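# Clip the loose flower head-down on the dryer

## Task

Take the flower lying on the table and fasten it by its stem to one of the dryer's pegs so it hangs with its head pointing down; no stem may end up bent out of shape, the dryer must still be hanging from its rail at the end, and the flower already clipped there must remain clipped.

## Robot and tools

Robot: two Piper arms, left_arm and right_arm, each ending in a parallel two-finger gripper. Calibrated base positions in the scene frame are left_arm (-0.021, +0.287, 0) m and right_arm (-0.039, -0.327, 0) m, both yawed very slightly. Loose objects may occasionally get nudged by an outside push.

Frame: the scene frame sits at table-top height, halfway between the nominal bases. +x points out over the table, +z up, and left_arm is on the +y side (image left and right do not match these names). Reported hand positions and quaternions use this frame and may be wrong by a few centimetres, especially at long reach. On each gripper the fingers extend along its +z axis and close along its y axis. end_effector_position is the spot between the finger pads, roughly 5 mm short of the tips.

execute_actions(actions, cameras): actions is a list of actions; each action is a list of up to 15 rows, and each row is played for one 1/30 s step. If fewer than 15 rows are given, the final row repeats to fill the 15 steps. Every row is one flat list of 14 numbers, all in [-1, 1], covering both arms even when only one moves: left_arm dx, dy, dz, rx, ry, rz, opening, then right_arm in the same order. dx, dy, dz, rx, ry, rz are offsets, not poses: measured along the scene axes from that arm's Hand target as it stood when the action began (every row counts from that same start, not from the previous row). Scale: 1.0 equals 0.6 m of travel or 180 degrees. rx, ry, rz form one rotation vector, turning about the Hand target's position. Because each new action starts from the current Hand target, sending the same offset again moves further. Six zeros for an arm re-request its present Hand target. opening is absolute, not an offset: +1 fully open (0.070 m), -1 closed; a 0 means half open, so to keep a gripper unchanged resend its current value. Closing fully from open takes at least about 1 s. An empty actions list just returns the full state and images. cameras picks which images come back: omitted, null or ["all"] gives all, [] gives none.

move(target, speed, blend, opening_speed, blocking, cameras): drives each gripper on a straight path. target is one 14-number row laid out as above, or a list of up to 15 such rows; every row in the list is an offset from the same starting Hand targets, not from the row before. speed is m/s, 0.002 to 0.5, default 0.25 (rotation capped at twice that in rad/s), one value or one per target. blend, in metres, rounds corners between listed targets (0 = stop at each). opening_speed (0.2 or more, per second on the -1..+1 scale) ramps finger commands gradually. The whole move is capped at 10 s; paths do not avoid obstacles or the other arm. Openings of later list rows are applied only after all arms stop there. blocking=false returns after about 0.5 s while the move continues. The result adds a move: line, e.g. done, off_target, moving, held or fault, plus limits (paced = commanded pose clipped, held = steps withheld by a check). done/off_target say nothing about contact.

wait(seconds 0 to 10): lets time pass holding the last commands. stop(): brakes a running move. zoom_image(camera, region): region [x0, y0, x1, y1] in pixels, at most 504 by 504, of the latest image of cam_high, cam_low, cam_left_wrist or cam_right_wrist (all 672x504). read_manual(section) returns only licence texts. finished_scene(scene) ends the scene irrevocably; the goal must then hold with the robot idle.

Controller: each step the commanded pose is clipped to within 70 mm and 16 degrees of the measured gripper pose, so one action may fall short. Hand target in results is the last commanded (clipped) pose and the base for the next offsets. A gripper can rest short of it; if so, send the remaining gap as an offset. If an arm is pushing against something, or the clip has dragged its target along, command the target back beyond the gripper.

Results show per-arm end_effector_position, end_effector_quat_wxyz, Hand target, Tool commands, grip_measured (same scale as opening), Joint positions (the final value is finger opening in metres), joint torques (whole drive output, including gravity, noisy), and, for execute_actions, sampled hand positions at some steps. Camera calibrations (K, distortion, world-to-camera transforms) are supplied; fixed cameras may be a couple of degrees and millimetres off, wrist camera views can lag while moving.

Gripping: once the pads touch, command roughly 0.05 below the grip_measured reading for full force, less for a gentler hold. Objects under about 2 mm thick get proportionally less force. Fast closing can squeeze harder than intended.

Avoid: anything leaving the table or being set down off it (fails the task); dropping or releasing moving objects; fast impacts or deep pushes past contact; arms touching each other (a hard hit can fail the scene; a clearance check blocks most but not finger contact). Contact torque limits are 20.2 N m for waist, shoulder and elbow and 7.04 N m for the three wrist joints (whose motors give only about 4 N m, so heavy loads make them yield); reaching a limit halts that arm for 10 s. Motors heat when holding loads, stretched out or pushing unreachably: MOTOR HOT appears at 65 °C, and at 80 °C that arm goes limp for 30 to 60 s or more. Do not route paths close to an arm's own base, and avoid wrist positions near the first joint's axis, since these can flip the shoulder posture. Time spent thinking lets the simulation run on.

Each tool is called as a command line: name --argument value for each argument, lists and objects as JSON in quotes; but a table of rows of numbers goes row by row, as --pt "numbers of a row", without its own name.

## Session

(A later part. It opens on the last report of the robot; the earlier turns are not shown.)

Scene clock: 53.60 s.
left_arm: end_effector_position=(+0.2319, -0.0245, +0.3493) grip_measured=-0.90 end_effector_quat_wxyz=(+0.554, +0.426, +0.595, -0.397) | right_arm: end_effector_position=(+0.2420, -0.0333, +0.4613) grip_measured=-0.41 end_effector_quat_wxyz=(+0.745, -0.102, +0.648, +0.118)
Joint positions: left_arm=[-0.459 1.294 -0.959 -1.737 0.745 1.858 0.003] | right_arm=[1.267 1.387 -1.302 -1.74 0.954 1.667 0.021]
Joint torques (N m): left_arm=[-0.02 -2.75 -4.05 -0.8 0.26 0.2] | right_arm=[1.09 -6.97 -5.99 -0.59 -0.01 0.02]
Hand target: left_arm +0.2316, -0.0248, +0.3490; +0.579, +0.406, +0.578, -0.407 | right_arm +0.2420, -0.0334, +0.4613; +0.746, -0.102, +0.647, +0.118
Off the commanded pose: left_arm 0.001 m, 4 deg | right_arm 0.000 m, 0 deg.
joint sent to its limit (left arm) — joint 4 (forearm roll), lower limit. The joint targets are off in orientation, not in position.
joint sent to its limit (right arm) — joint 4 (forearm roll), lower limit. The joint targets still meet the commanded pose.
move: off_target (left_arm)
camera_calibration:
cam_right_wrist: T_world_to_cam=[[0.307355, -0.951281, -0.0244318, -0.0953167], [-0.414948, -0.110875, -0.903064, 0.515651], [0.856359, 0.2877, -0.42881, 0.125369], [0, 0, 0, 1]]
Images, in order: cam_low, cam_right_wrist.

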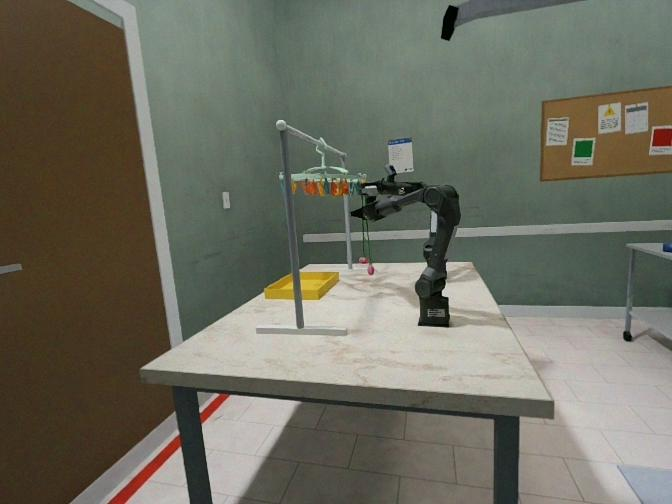

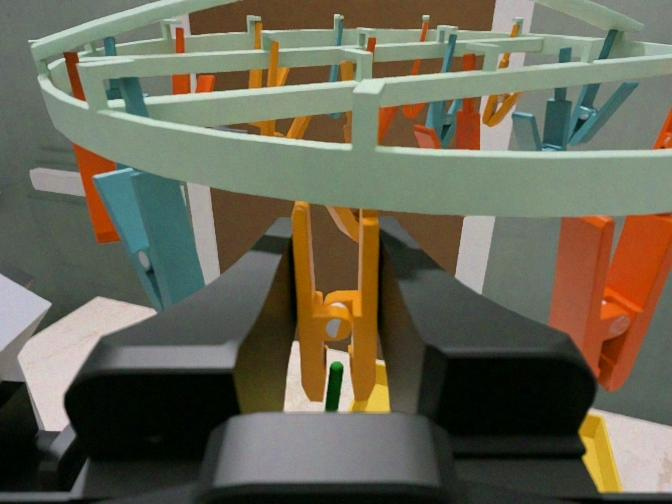

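move --target '[0.015,0.004,0,0,0,0,-1,0,0,0,0,0,0,-0.65]' --speed 0.03 --cameras '["cam_right_wrist","cam_low","cam_high","cam_left_wrist"]'

zoom_image --camera "cam_right_wrist" --region '[240, 200, 440, 420]'

zoom_image --camera "cam_low" --region '[340, 160, 400, 205]'

zoom_image --camera "cam_high" --region '[240, 225, 320, 285]'

Scene clock: 55.27 s.
left_arm: end_effector_position=(+0.2407, -0.0223, +0.3489) grip_measured=-0.90 end_effector_quat_wxyz=(+0.554, +0.425, +0.594, -0.398) | right_arm: end_effector_position=(+0.2420, -0.0333, +0.4613) grip_measured=-0.41 end_effector_quat_wxyz=(+0.745, -0.102, +0.648, +0.118)
Joint positions: left_arm=[-0.43 1.319 -0.976 -1.737 0.775 1.865 0.003] | right_arm=[1.267 1.387 -1.302 -1.74 0.954 1.667 0.021]
Joint torques (N m): left_arm=[0.63 -2.7 -4.1 -0.74 0.3 0.2] | right_arm=[0.97 -6.85 -6.16 -0.6 -0.03 0.01]
Hand target: left_arm +0.2406, -0.0224, +0.3490; +0.579, +0.406, +0.578, -0.407 | right_arm +0.2420, -0.0334, +0.4613; +0.746, -0.102, +0.647, +0.118
Off the commanded pose: left_arm 0.000 m, 4 deg | right_arm 0.000 m, 0 deg.
joint sent to its limit (left arm) — joint 4 (forearm roll), lower limit. The joint targets are off in orientation, not in position.
joint sent to its limit (right arm) — joint 4 (forearm roll), lower limit. The joint targets still meet the commanded pose.
move: off_target (left_arm)
camera_calibration:
cam_left_wrist: T_world_to_cam=[[-0.942453, -0.334227, -0.00865429, 0.223646], [-0.205093, 0.598376, -0.774521, 0.331939], [0.264044, -0.728175, -0.632489, 0.261572], [0, 0, 0, 1]]
cam_right_wrist: T_world_to_cam=[[0.307355, -0.951281, -0.0244318, -0.0953167], [-0.414948, -0.110875, -0.903064, 0.515651], [0.856359, 0.2877, -0.42881, 0.125369], [0, 0, 0, 1]]

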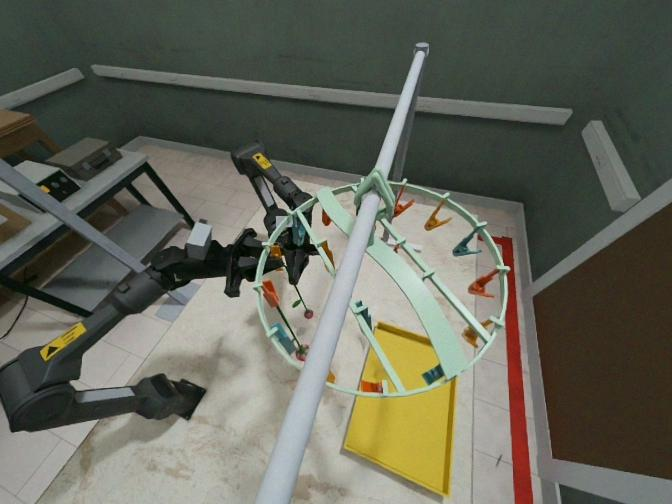

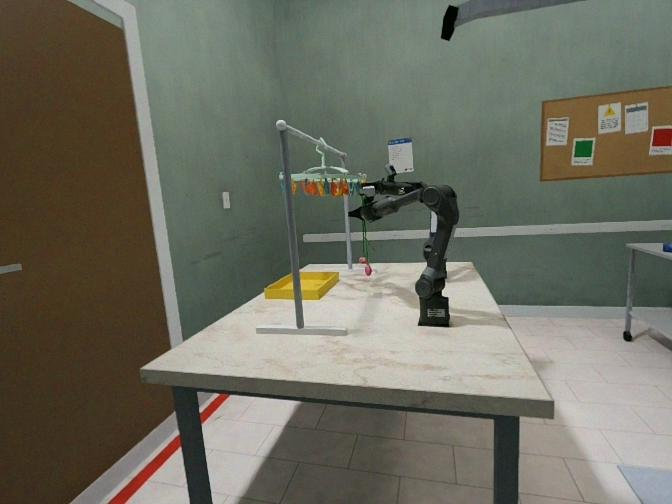

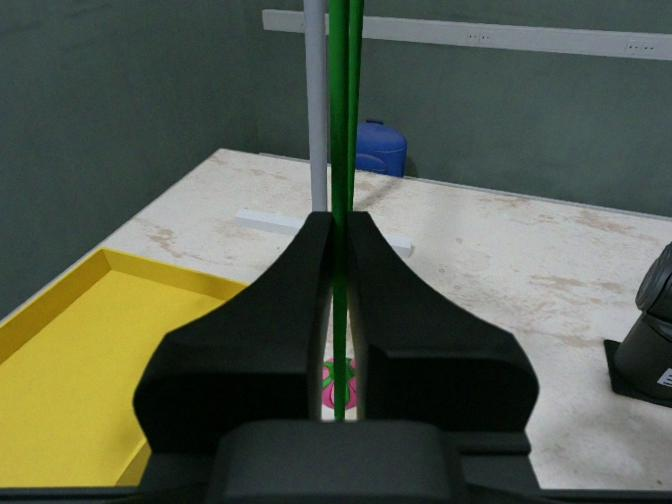

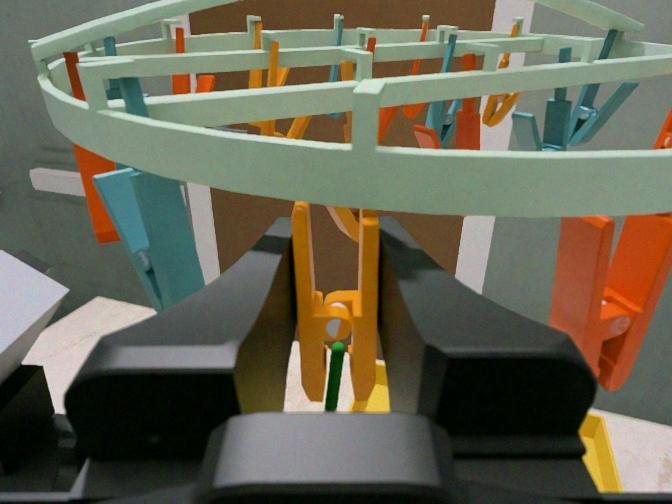

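Scaled by 2.291 from the camera's 672x504 image, which has a finer 960x720 frame.

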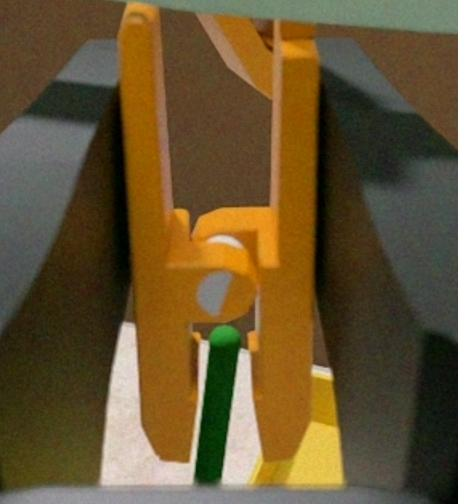

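Scaled by 8.400 from the camera's 672x504 image, which has a finer 960x720 frame.

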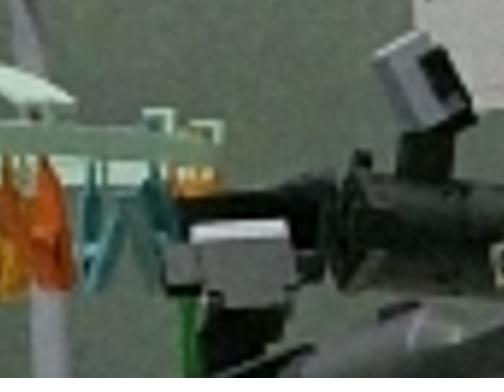

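Scaled by 6.300 from the camera's 672x504 image, which has a finer 960x720 frame.

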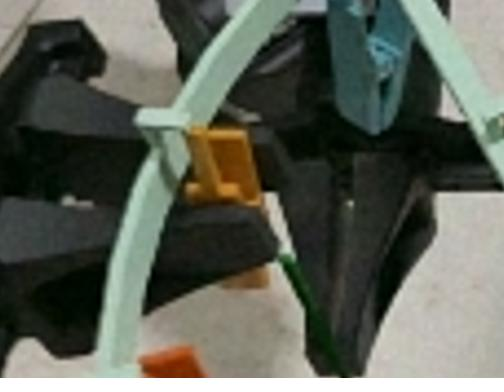

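move --target '[-0.0122,-0.0035,0.008,0,0,0,-1,0,0,0,0,0,0,-0.65]' --speed 0.03

zoom_image --camera "cam_right_wrist" --region '[240, 200, 440, 420]'

zoom_image --camera "cam_high" --region '[240, 225, 320, 285]'

Scene clock: 57.30 s.
left_arm: end_effector_position=(+0.2336, -0.0243, +0.3542) grip_measured=-0.90 end_effector_quat_wxyz=(+0.557, +0.424, +0.593, -0.398) | right_arm: end_effector_position=(+0.2420, -0.0333, +0.4613) grip_measured=-0.41 end_effector_quat_wxyz=(+0.745, -0.102, +0.648, +0.118)
Joint positions: left_arm=[-0.456 1.296 -0.973 -1.737 0.746 1.852 0.003] | right_arm=[1.267 1.387 -1.302 -1.74 0.954 1.667 0.021]
Joint torques (N m): left_arm=[-0.43 -3.71 -3.2 -0.65 0.01 0.01] | right_arm=[1.22 -6.75 -6.09 -0.58 -0.02 0.05]
Hand target: left_arm +0.2333, -0.0245, +0.3538; +0.579, +0.406, +0.578, -0.407 | right_arm +0.2420, -0.0334, +0.4613; +0.746, -0.102, +0.647, +0.118
Off the commanded pose: left_arm 0.001 m, 4 deg | right_arm 0.000 m, 0 deg.
joint sent to its limit (left arm) — joint 4 (forearm roll), lower limit. The joint targets are off in orientation, not in position.
joint sent to its limit (right arm) — joint 4 (forearm roll), lower limit. The joint targets still meet the commanded pose.
move: off_target (left_arm)
camera_calibration:
cam_left_wrist: T_world_to_cam=[[-0.941551, -0.336703, -0.0106306, 0.216739], [-0.203623, 0.59398, -0.778283, 0.336675], [0.268364, -0.730629, -0.627823, 0.262623], [0, 0, 0, 1]]
cam_right_wrist: T_world_to_cam=[[0.307355, -0.951281, -0.0244318, -0.0953167], [-0.414948, -0.110875, -0.903064, 0.515651], [0.856359, 0.2877, -0.42881, 0.125369], [0, 0, 0, 1]]

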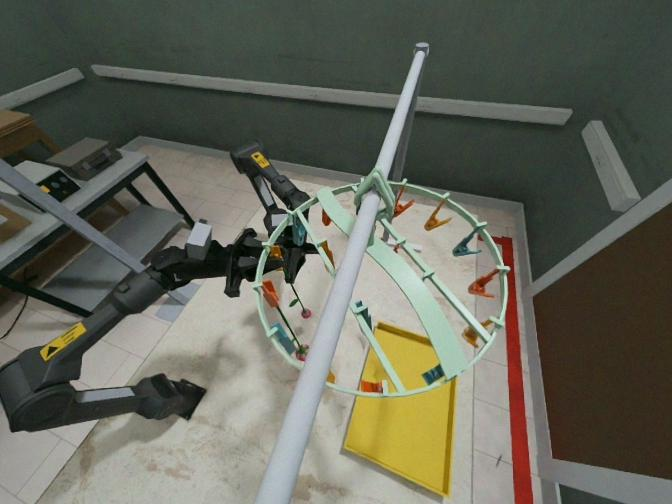

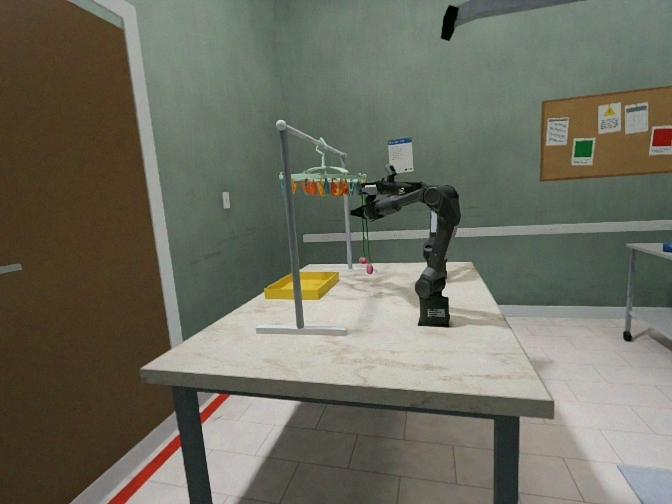

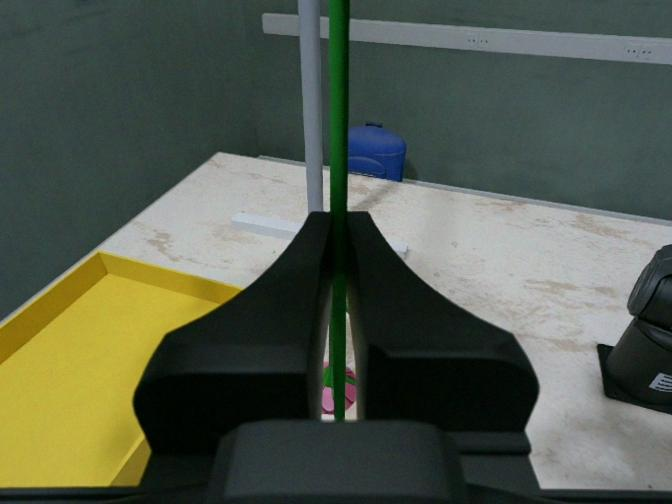

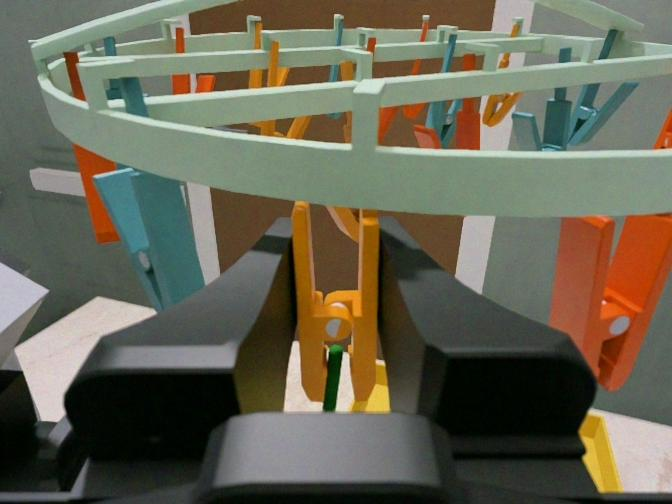

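Scaled by 2.291 from the camera's 672x504 image, which has a finer 960x720 frame.

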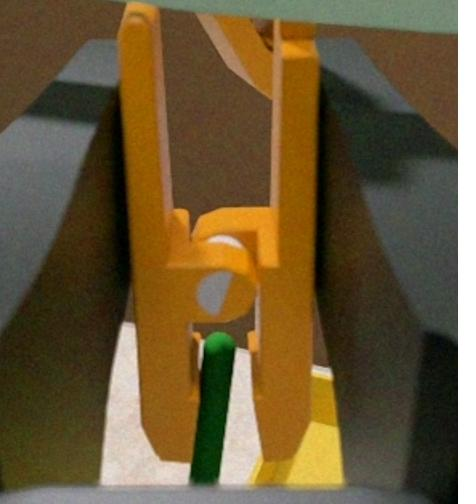

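Scaled by 6.300 from the camera's 672x504 image, which has a finer 960x720 frame.

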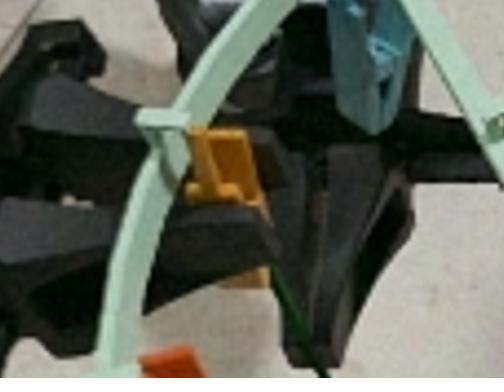

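move --target '[-0.0055,-0.001,0.002,0,0,0,-1,0,0,0,0,0,0,-0.65]' --speed 0.03 --cameras '["cam_right_wrist","cam_high"]'

zoom_image --camera "cam_right_wrist" --region '[290, 310, 390, 420]'

zoom_image --camera "cam_high" --region '[255, 240, 305, 290]'

Scene clock: 59.00 s.
left_arm: end_effector_position=(+0.2301, -0.0250, +0.3555) grip_measured=-0.90 end_effector_quat_wxyz=(+0.557, +0.424, +0.593, -0.399) | right_arm: end_effector_position=(+0.2420, -0.0333, +0.4613) grip_measured=-0.41 end_effector_quat_wxyz=(+0.745, -0.102, +0.648, +0.118)
Joint positions: left_arm=[-0.467 1.285 -0.968 -1.737 0.735 1.847 0.003] | right_arm=[1.267 1.387 -1.302 -1.74 0.954 1.667 0.021]
Joint torques (N m): left_arm=[-0.54 -3.75 -3.18 -0.62 0 0] | right_arm=[1.12 -7.08 -6.15 -0.55 0.04 0.01]
Hand target: left_arm +0.2300, -0.0251, +0.3550; +0.579, +0.406, +0.578, -0.407 | right_arm +0.2420, -0.0334, +0.4613; +0.746, -0.102, +0.647, +0.118
Off the commanded pose: left_arm 0.001 m, 4 deg | right_arm 0.000 m, 0 deg.
joint sent to its limit (left arm) — joint 4 (forearm roll), lower limit. The joint targets are off in orientation, not in position.
joint sent to its limit (right arm) — joint 4 (forearm roll), lower limit. The joint targets still meet the commanded pose.
move: off_target (left_arm)
camera_calibration:
cam_right_wrist: T_world_to_cam=[[0.307355, -0.951281, -0.0244318, -0.0953167], [-0.414948, -0.110875, -0.903064, 0.515651], [0.856359, 0.2877, -0.42881, 0.125369], [0, 0, 0, 1]]
Images, in order: cam_high, cam_right_wrist.

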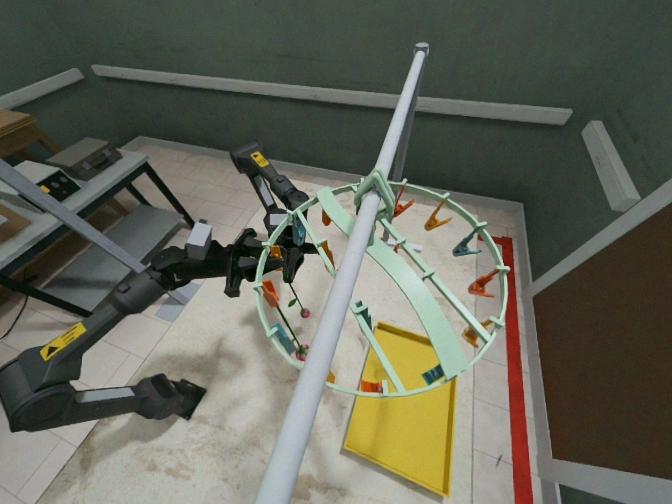

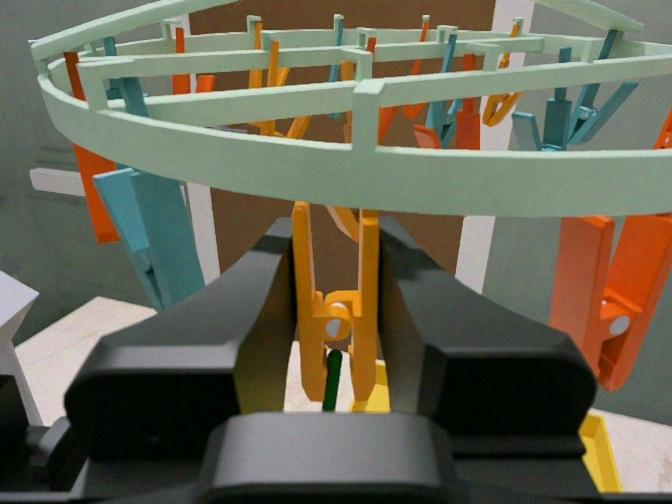

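Scaled by 4.582 from the camera's 672x504 image, which has a finer 960x720 frame.

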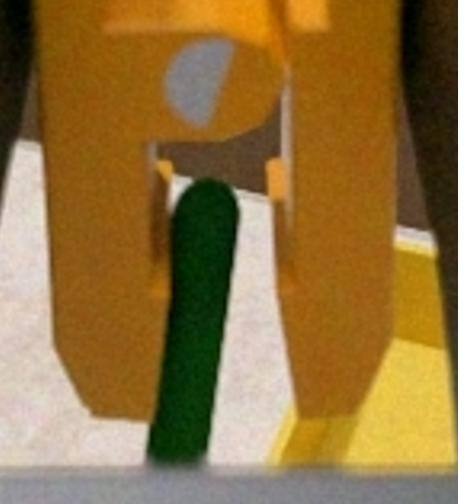

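Scaled by 10.080 from the camera's 672x504 image, which has a finer 960x720 frame.

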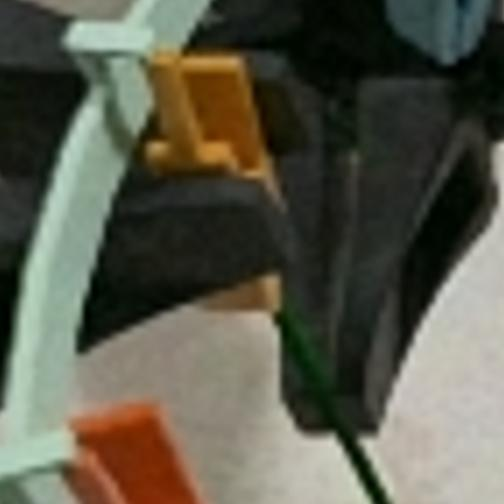

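move --target '[0.0005,-0.002,0,0,0,0,-1,0,0,0,0,0,0,-0.65]' --speed 0.03 --cameras '[]'

move --target '[0,0,0,0,0,0,-1,0,0,0,0,0,0,0]' --opening_speed 0.3 --cameras '["cam_right_wrist","cam_high","cam_left_wrist"]'

zoom_image --camera "cam_right_wrist" --region '[270, 290, 400, 420]'

zoom_image --camera "cam_high" --region '[255, 240, 305, 290]'

Scene clock: 60.60 s.
left_arm: end_effector_position=(+0.2302, -0.0262, +0.3554) grip_measured=-0.90 end_effector_quat_wxyz=(+0.557, +0.424, +0.593, -0.399) | right_arm: end_effector_position=(+0.2420, -0.0333, +0.4613) grip_measured=-0.41 end_effector_quat_wxyz=(+0.745, -0.102, +0.648, +0.118)
Joint positions: left_arm=[-0.471 1.288 -0.971 -1.737 0.731 1.846 0.003] | right_arm=[1.267 1.387 -1.302 -1.74 0.954 1.667 0.021]
Joint torques (N m): left_arm=[-0.61 -2.49 -4.21 -0.63 0 0] | right_arm=[1 -7 -6.06 -0.59 0.04 0.03]
Hand target: left_arm +0.2303, -0.0263, +0.3550; +0.579, +0.406, +0.578, -0.407 | right_arm +0.2420, -0.0334, +0.4613; +0.746, -0.102, +0.647, +0.118
Off the commanded pose: left_arm 0.000 m, 4 deg | right_arm 0.000 m, 0 deg.
joint sent to its limit (left arm) — joint 4 (forearm roll), lower limit. The joint targets are off in orientation, not in position.
joint sent to its limit (right arm) — joint 4 (forearm roll), lower limit. The joint targets still meet the commanded pose.
move: off_target (left_arm)

Scene clock: 62.97 s.
left_arm: end_effector_position=(+0.2302, -0.0262, +0.3554) grip_measured=-0.90 end_effector_quat_wxyz=(+0.557, +0.424, +0.593, -0.399) | right_arm: end_effector_position=(+0.2420, -0.0333, +0.4613) grip_measured=+0.00 end_effector_quat_wxyz=(+0.745, -0.102, +0.648, +0.118)
Joint positions: left_arm=[-0.471 1.288 -0.971 -1.737 0.731 1.846 0.003] | right_arm=[1.267 1.387 -1.302 -1.74 0.954 1.667 0.035]
Joint torques (N m): left_arm=[-0.36 -2.63 -3.39 -0.67 0.04 0.22] | right_arm=[-0.09 -7.03 -6.44 -0.89 0.22 0.01]
Hand target: left_arm +0.2303, -0.0263, +0.3550; +0.579, +0.406, +0.578, -0.407 | right_arm +0.2420, -0.0334, +0.4613; +0.746, -0.102, +0.647, +0.118
Off the commanded pose: left_arm 0.000 m, 4 deg | right_arm 0.000 m, 0 deg.
joint sent to its limit (left arm) — joint 4 (forearm roll), lower limit. The joint targets are off in orientation, not in position.
joint sent to its limit (right arm) — joint 4 (forearm roll), lower limit. The joint targets still meet the commanded pose.
move: off_target (left_arm)
camera_calibration:
cam_left_wrist: T_world_to_cam=[[-0.941593, -0.336602, -0.0100497, 0.212799], [-0.203988, 0.593862, -0.778278, 0.338061], [0.267938, -0.730771, -0.62784, 0.262958], [0, 0, 0, 1]]
cam_right_wrist: T_world_to_cam=[[0.307355, -0.951281, -0.0244318, -0.0953167], [-0.414948, -0.110875, -0.903064, 0.515651], [0.856359, 0.2877, -0.42881, 0.125369], [0, 0, 0, 1]]
Images, in order: cam_high, cam_left_wrist, cam_right_wrist.

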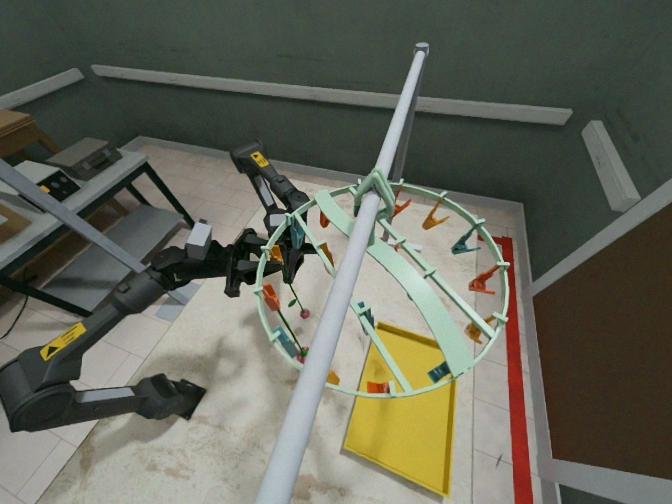

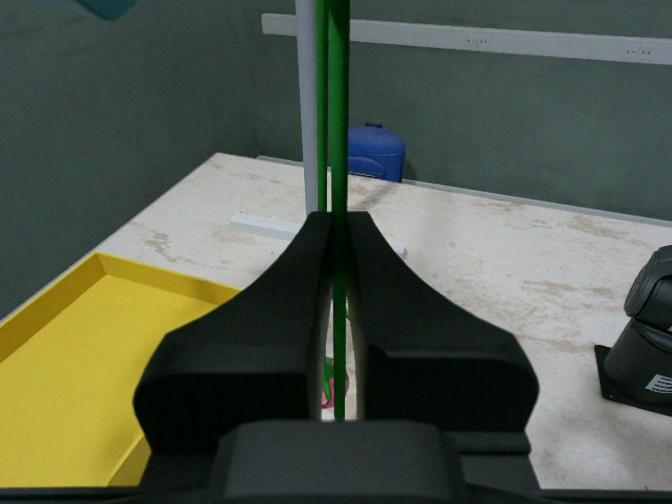

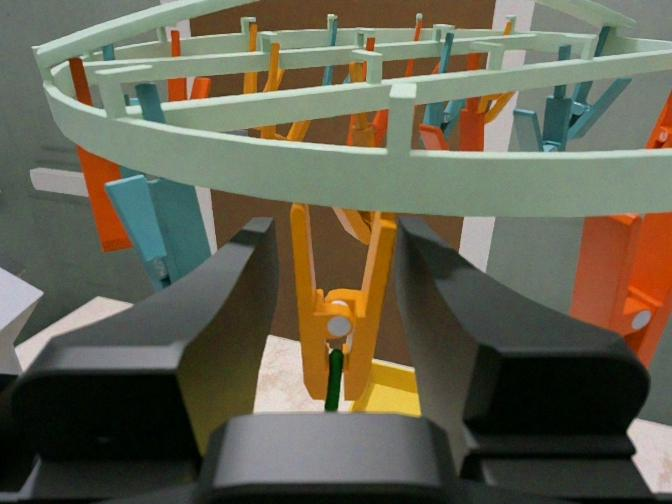

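Scaled by 3.877 from the camera's 672x504 image, which has a finer 960x720 frame.

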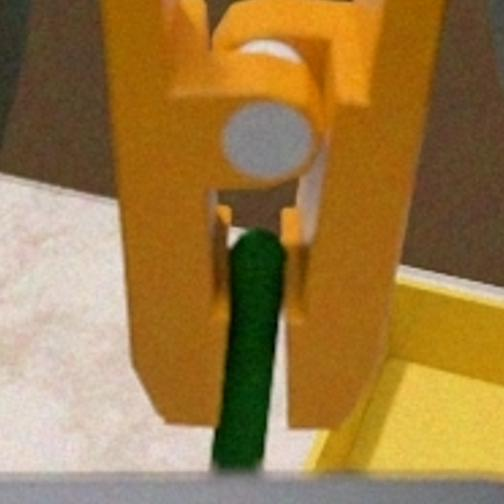

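Scaled by 10.080 from the camera's 672x504 image, which has a finer 960x720 frame.

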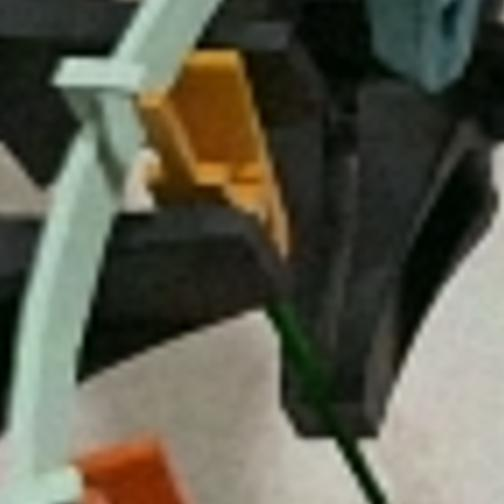

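move --target '[0,0,0,0,0,0,-1,0,0,0,0,0,0,0.6]' --opening_speed 0.3

zoom_image --camera "cam_right_wrist" --region '[270, 290, 400, 420]'

zoom_image --camera "cam_high" --region '[255, 240, 305, 290]'

Scene clock: 65.30 s.
left_arm: end_effector_position=(+0.2302, -0.0262, +0.3554) grip_measured=-0.90 end_effector_quat_wxyz=(+0.557, +0.424, +0.593, -0.399) | right_arm: end_effector_position=(+0.2420, -0.0333, +0.4613) grip_measured=+0.60 end_effector_quat_wxyz=(+0.745, -0.102, +0.648, +0.118)
Joint positions: left_arm=[-0.471 1.288 -0.971 -1.737 0.731 1.846 0.003] | right_arm=[1.267 1.387 -1.302 -1.74 0.954 1.667 0.056]
Joint torques (N m): left_arm=[-0.04 -2.97 -3.18 -0.69 0.11 0.21] | right_arm=[0.48 -6.93 -7.15 -0.84 0.13 -0.01]
Hand target: left_arm +0.2303, -0.0263, +0.3550; +0.579, +0.406, +0.578, -0.407 | right_arm +0.2420, -0.0334, +0.4613; +0.746, -0.102, +0.647, +0.118
Off the commanded pose: left_arm 0.000 m, 4 deg | right_arm 0.000 m, 0 deg.
joint sent to its limit (left arm) — joint 4 (forearm roll), lower limit. The joint targets are off in orientation, not in position.
joint sent to its limit (right arm) — joint 4 (forearm roll), lower limit. The joint targets still meet the commanded pose.
move: off_target (left_arm)
camera_calibration:
cam_left_wrist: T_world_to_cam=[[-0.941593, -0.336602, -0.0100497, 0.212799], [-0.203988, 0.593862, -0.778278, 0.338061], [0.267938, -0.730771, -0.62784, 0.262958], [0, 0, 0, 1]]
cam_right_wrist: T_world_to_cam=[[0.307355, -0.951281, -0.0244318, -0.0953167], [-0.414948, -0.110875, -0.903064, 0.515651], [0.856359, 0.2877, -0.42881, 0.125369], [0, 0, 0, 1]]

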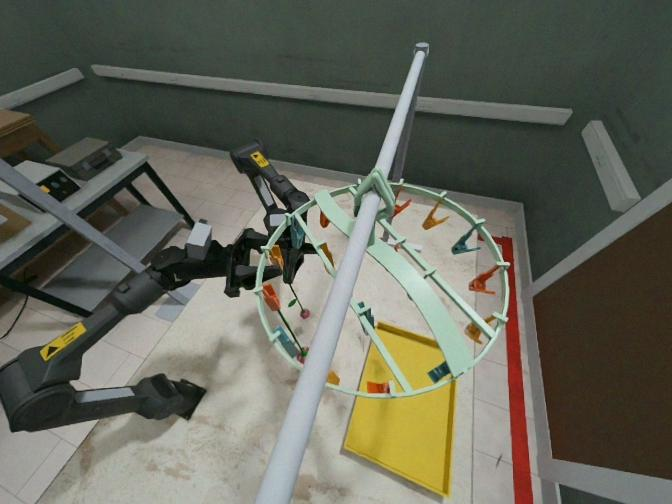

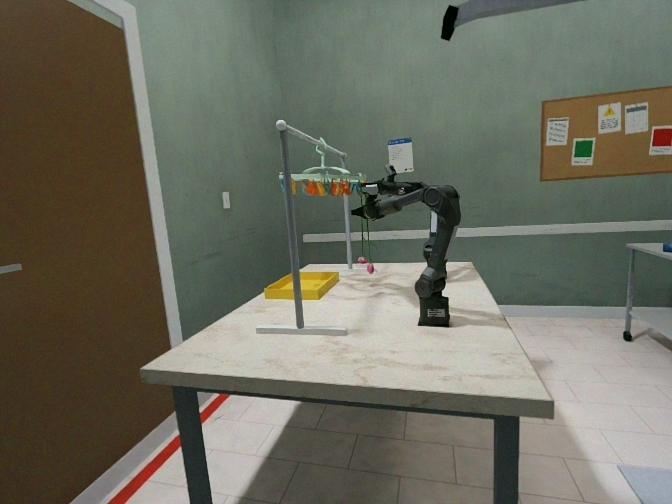

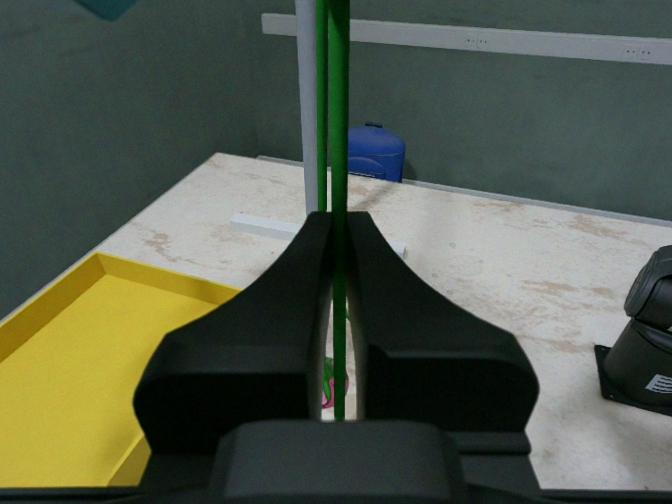

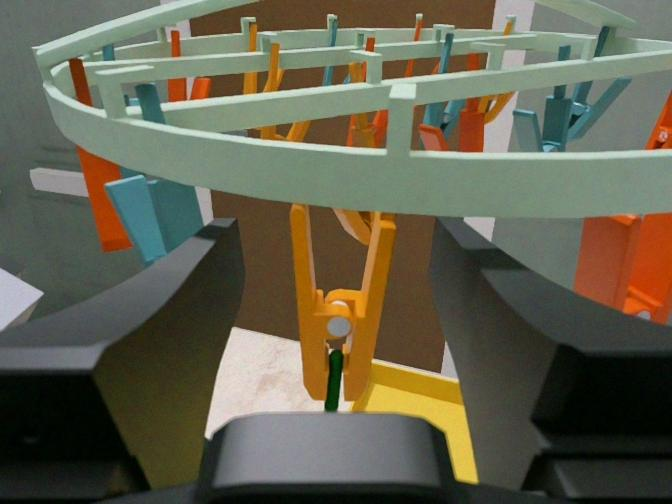

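Scaled by 3.877 from the camera's 672x504 image, which has a finer 960x720 frame.

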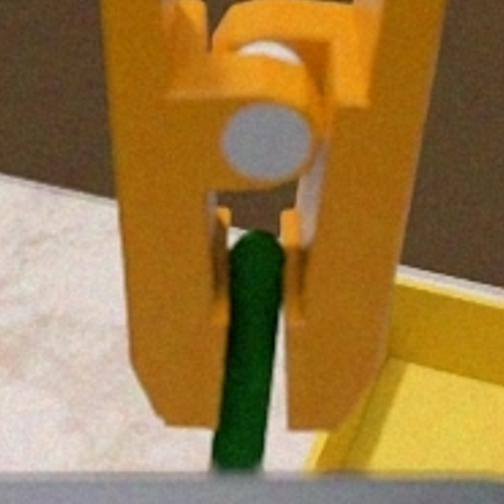

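Scaled by 10.080 from the camera's 672x504 image, which has a finer 960x720 frame.

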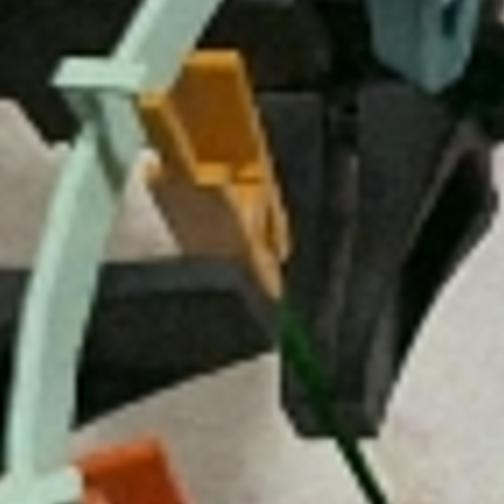

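move --target '[0,0,0,0,0,0,-0.4,0,0,0,0,0,0,0.6]' --opening_speed 0.25 --cameras '["cam_right_wrist","cam_left_wrist"]'

Scene clock: 68.07 s.
left_arm: end_effector_position=(+0.2302, -0.0262, +0.3554) grip_measured=-0.40 end_effector_quat_wxyz=(+0.557, +0.424, +0.593, -0.399) | right_arm: end_effector_position=(+0.2420, -0.0333, +0.4613) grip_measured=+0.60 end_effector_quat_wxyz=(+0.745, -0.102, +0.648, +0.118)
Joint positions: left_arm=[-0.471 1.288 -0.971 -1.737 0.731 1.846 0.021] | right_arm=[1.267 1.387 -1.302 -1.74 0.954 1.667 0.056]
Joint torques (N m): left_arm=[0.3 -3.19 -3.29 -0.73 0.19 0.17] | right_arm=[0.41 -6.35 -6.67 -0.88 0.1 -0.06]
Hand target: left_arm +0.2303, -0.0263, +0.3550; +0.579, +0.406, +0.578, -0.407 | right_arm +0.2420, -0.0334, +0.4613; +0.746, -0.102, +0.647, +0.118
Off the commanded pose: left_arm 0.000 m, 4 deg | right_arm 0.000 m, 0 deg.
joint sent to its limit (left arm) — joint 4 (forearm roll), lower limit. The joint targets are off in orientation, not in position.
joint sent to its limit (right arm) — joint 4 (forearm roll), lower limit. The joint targets still meet the commanded pose.
move: off_target (left_arm)
camera_calibration:
cam_left_wrist: T_world_to_cam=[[-0.941593, -0.336602, -0.0100497, 0.212799], [-0.203988, 0.593862, -0.778278, 0.338061], [0.267938, -0.730771, -0.62784, 0.262958], [0, 0, 0, 1]]
cam_right_wrist: T_world_to_cam=[[0.307355, -0.951281, -0.0244318, -0.0953167], [-0.414948, -0.110875, -0.903064, 0.515651], [0.856359, 0.2877, -0.42881, 0.125369], [0, 0, 0, 1]]
Images, in order: cam_left_wrist, cam_right_wrist.

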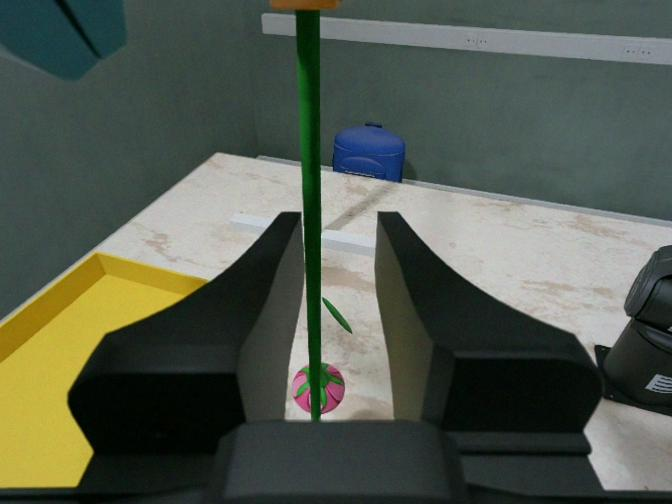

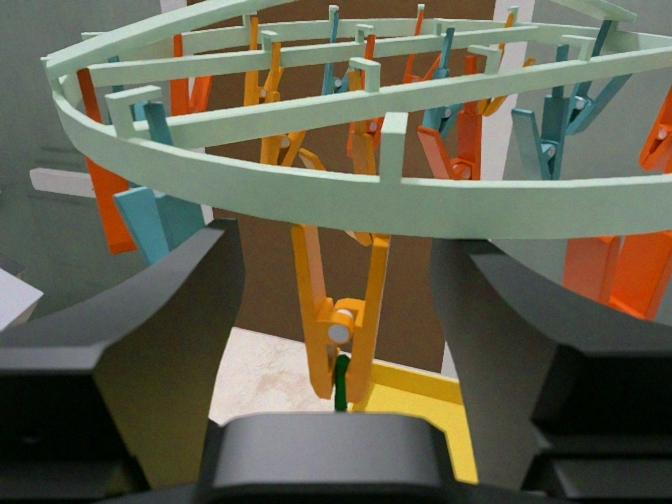

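move --target '[0,0,0,0,0,0,0.2,0,0,0,0,0,0,0.6]' --opening_speed 0.6 --cameras '["cam_left_wrist"]'

move --target '[-0.045,0.13,-0.03,0,0,0,0.2,-0.16,-0.052,-0.03,0,0,0,0.6]' --speed 0.06

Scene clock: 69.43 s.
left_arm: end_effector_position=(+0.2302, -0.0262, +0.3554) grip_measured=+0.20 end_effector_quat_wxyz=(+0.557, +0.424, +0.593, -0.399) | right_arm: end_effector_position=(+0.2420, -0.0333, +0.4613) grip_measured=+0.60 end_effector_quat_wxyz=(+0.745, -0.102, +0.648, +0.118)
Joint positions: left_arm=[-0.471 1.288 -0.971 -1.737 0.731 1.846 0.042] | right_arm=[1.267 1.387 -1.302 -1.74 0.954 1.667 0.056]
Joint torques (N m): left_arm=[0.51 -3.37 -3.39 -0.75 0.23 0.15] | right_arm=[0.49 -6.14 -6.31 -0.85 0.09 -0.03]
Hand target: left_arm +0.2303, -0.0263, +0.3550; +0.579, +0.406, +0.578, -0.407 | right_arm +0.2420, -0.0334, +0.4613; +0.746, -0.102, +0.647, +0.118
Off the commanded pose: left_arm 0.000 m, 4 deg | right_arm 0.000 m, 0 deg.
joint sent to its limit (left arm) — joint 4 (forearm roll), lower limit. The joint targets are off in orientation, not in position.
joint sent to its limit (right arm) — joint 4 (forearm roll), lower limit. The joint targets still meet the commanded pose.
move: off_target (left_arm)
camera_calibration:
cam_left_wrist: T_world_to_cam=[[-0.941593, -0.336602, -0.0100497, 0.212799], [-0.203988, 0.593862, -0.778278, 0.338061], [0.267938, -0.730771, -0.62784, 0.262958], [0, 0, 0, 1]]
Images, in order: cam_left_wrist.

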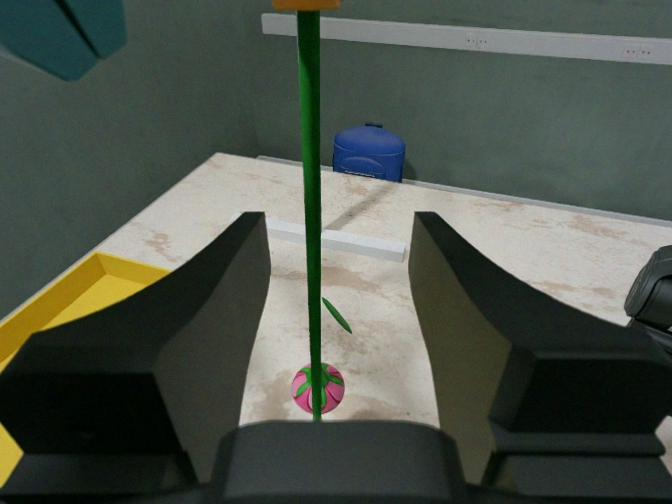

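Scene clock: 71.43 s.
left_arm: end_effector_position=(+0.2032, +0.0520, +0.3370) grip_measured=+0.20 end_effector_quat_wxyz=(+0.577, +0.407, +0.579, -0.407) | right_arm: end_effector_position=(+0.1464, -0.0648, +0.4432) grip_measured=+0.60 end_effector_quat_wxyz=(+0.738, -0.145, +0.641, +0.155)
Joint positions: left_arm=[-0.122 1.099 -0.706 -1.737 1.079 1.917 0.042] | right_arm=[1.66 1.15 -1.039 -1.725 1.231 1.629 0.056]
Joint torques (N m): left_arm=[-0.41 -1.99 -3.78 -0.95 0.04 0.15] | right_arm=[0.49 -2.66 -6.75 -1.04 0.13 0.12]
Hand target: left_arm +0.2033, +0.0517, +0.3370; +0.579, +0.406, +0.578, -0.407 | right_arm +0.1460, -0.0646, +0.4433; +0.746, -0.102, +0.647, +0.118
Off the commanded pose: left_arm 0.000 m, 0 deg | right_arm 0.000 m, 7 deg.
joint sent to its limit (left arm) — joint 4 (forearm roll), lower limit. The joint targets still meet the commanded pose.
joint sent to its limit (right arm) — joint 5 (wrist pitch), upper limit. The joint targets are off in orientation, not in position.
move: off_target (right_arm)
camera_calibration:
cam_left_wrist: T_world_to_cam=[[-0.936057, -0.351729, -0.00912467, 0.21282], [-0.197191, 0.545909, -0.814309, 0.285111], [0.291397, -0.760441, -0.58036, 0.296573], [0, 0, 0, 1]]
cam_right_wrist: T_world_to_cam=[[0.413305, -0.910546, -0.00917997, -0.115955], [-0.395508, -0.170426, -0.902512, 0.449203], [0.820215, 0.376644, -0.430566, 0.220338], [0, 0, 0, 1]]

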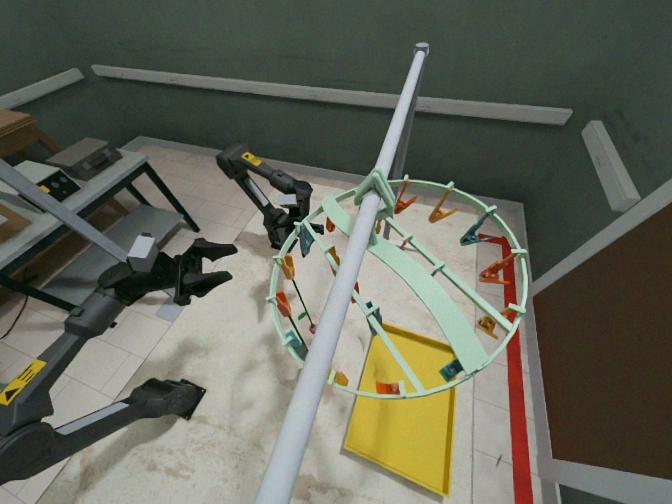

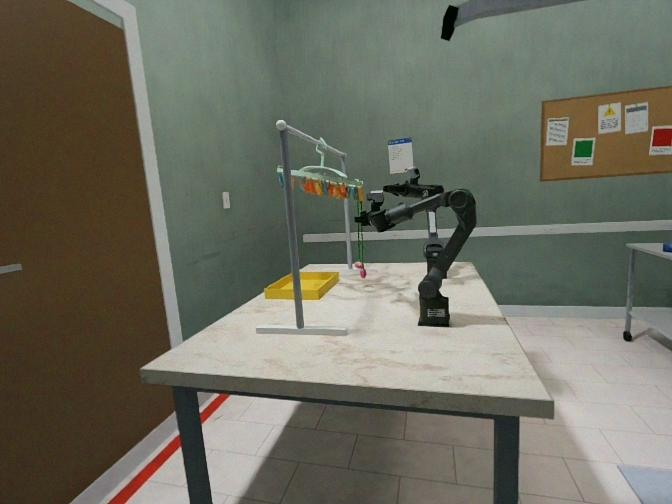

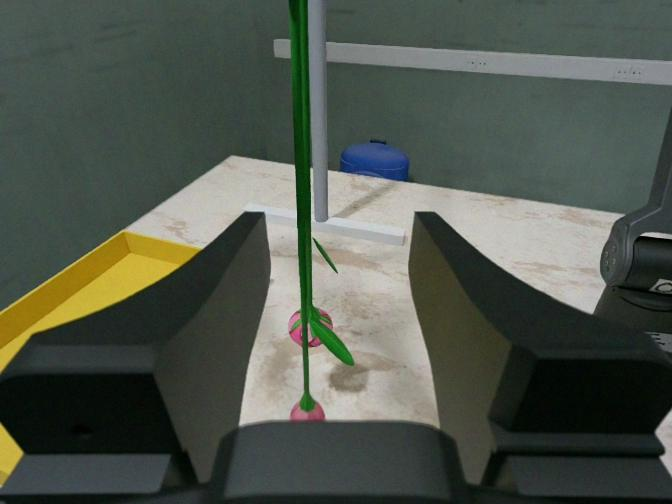

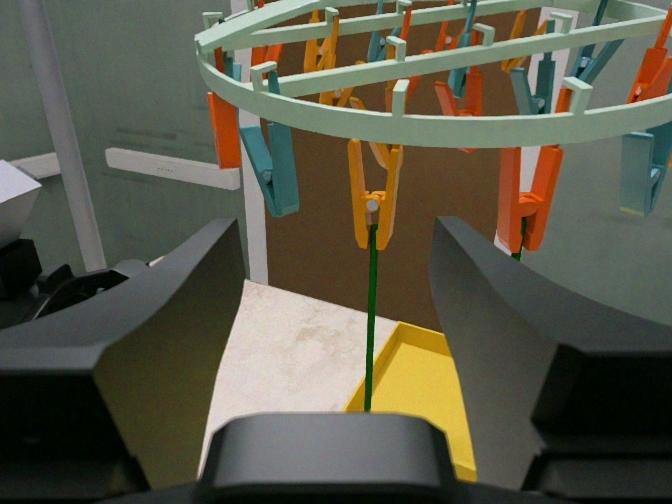

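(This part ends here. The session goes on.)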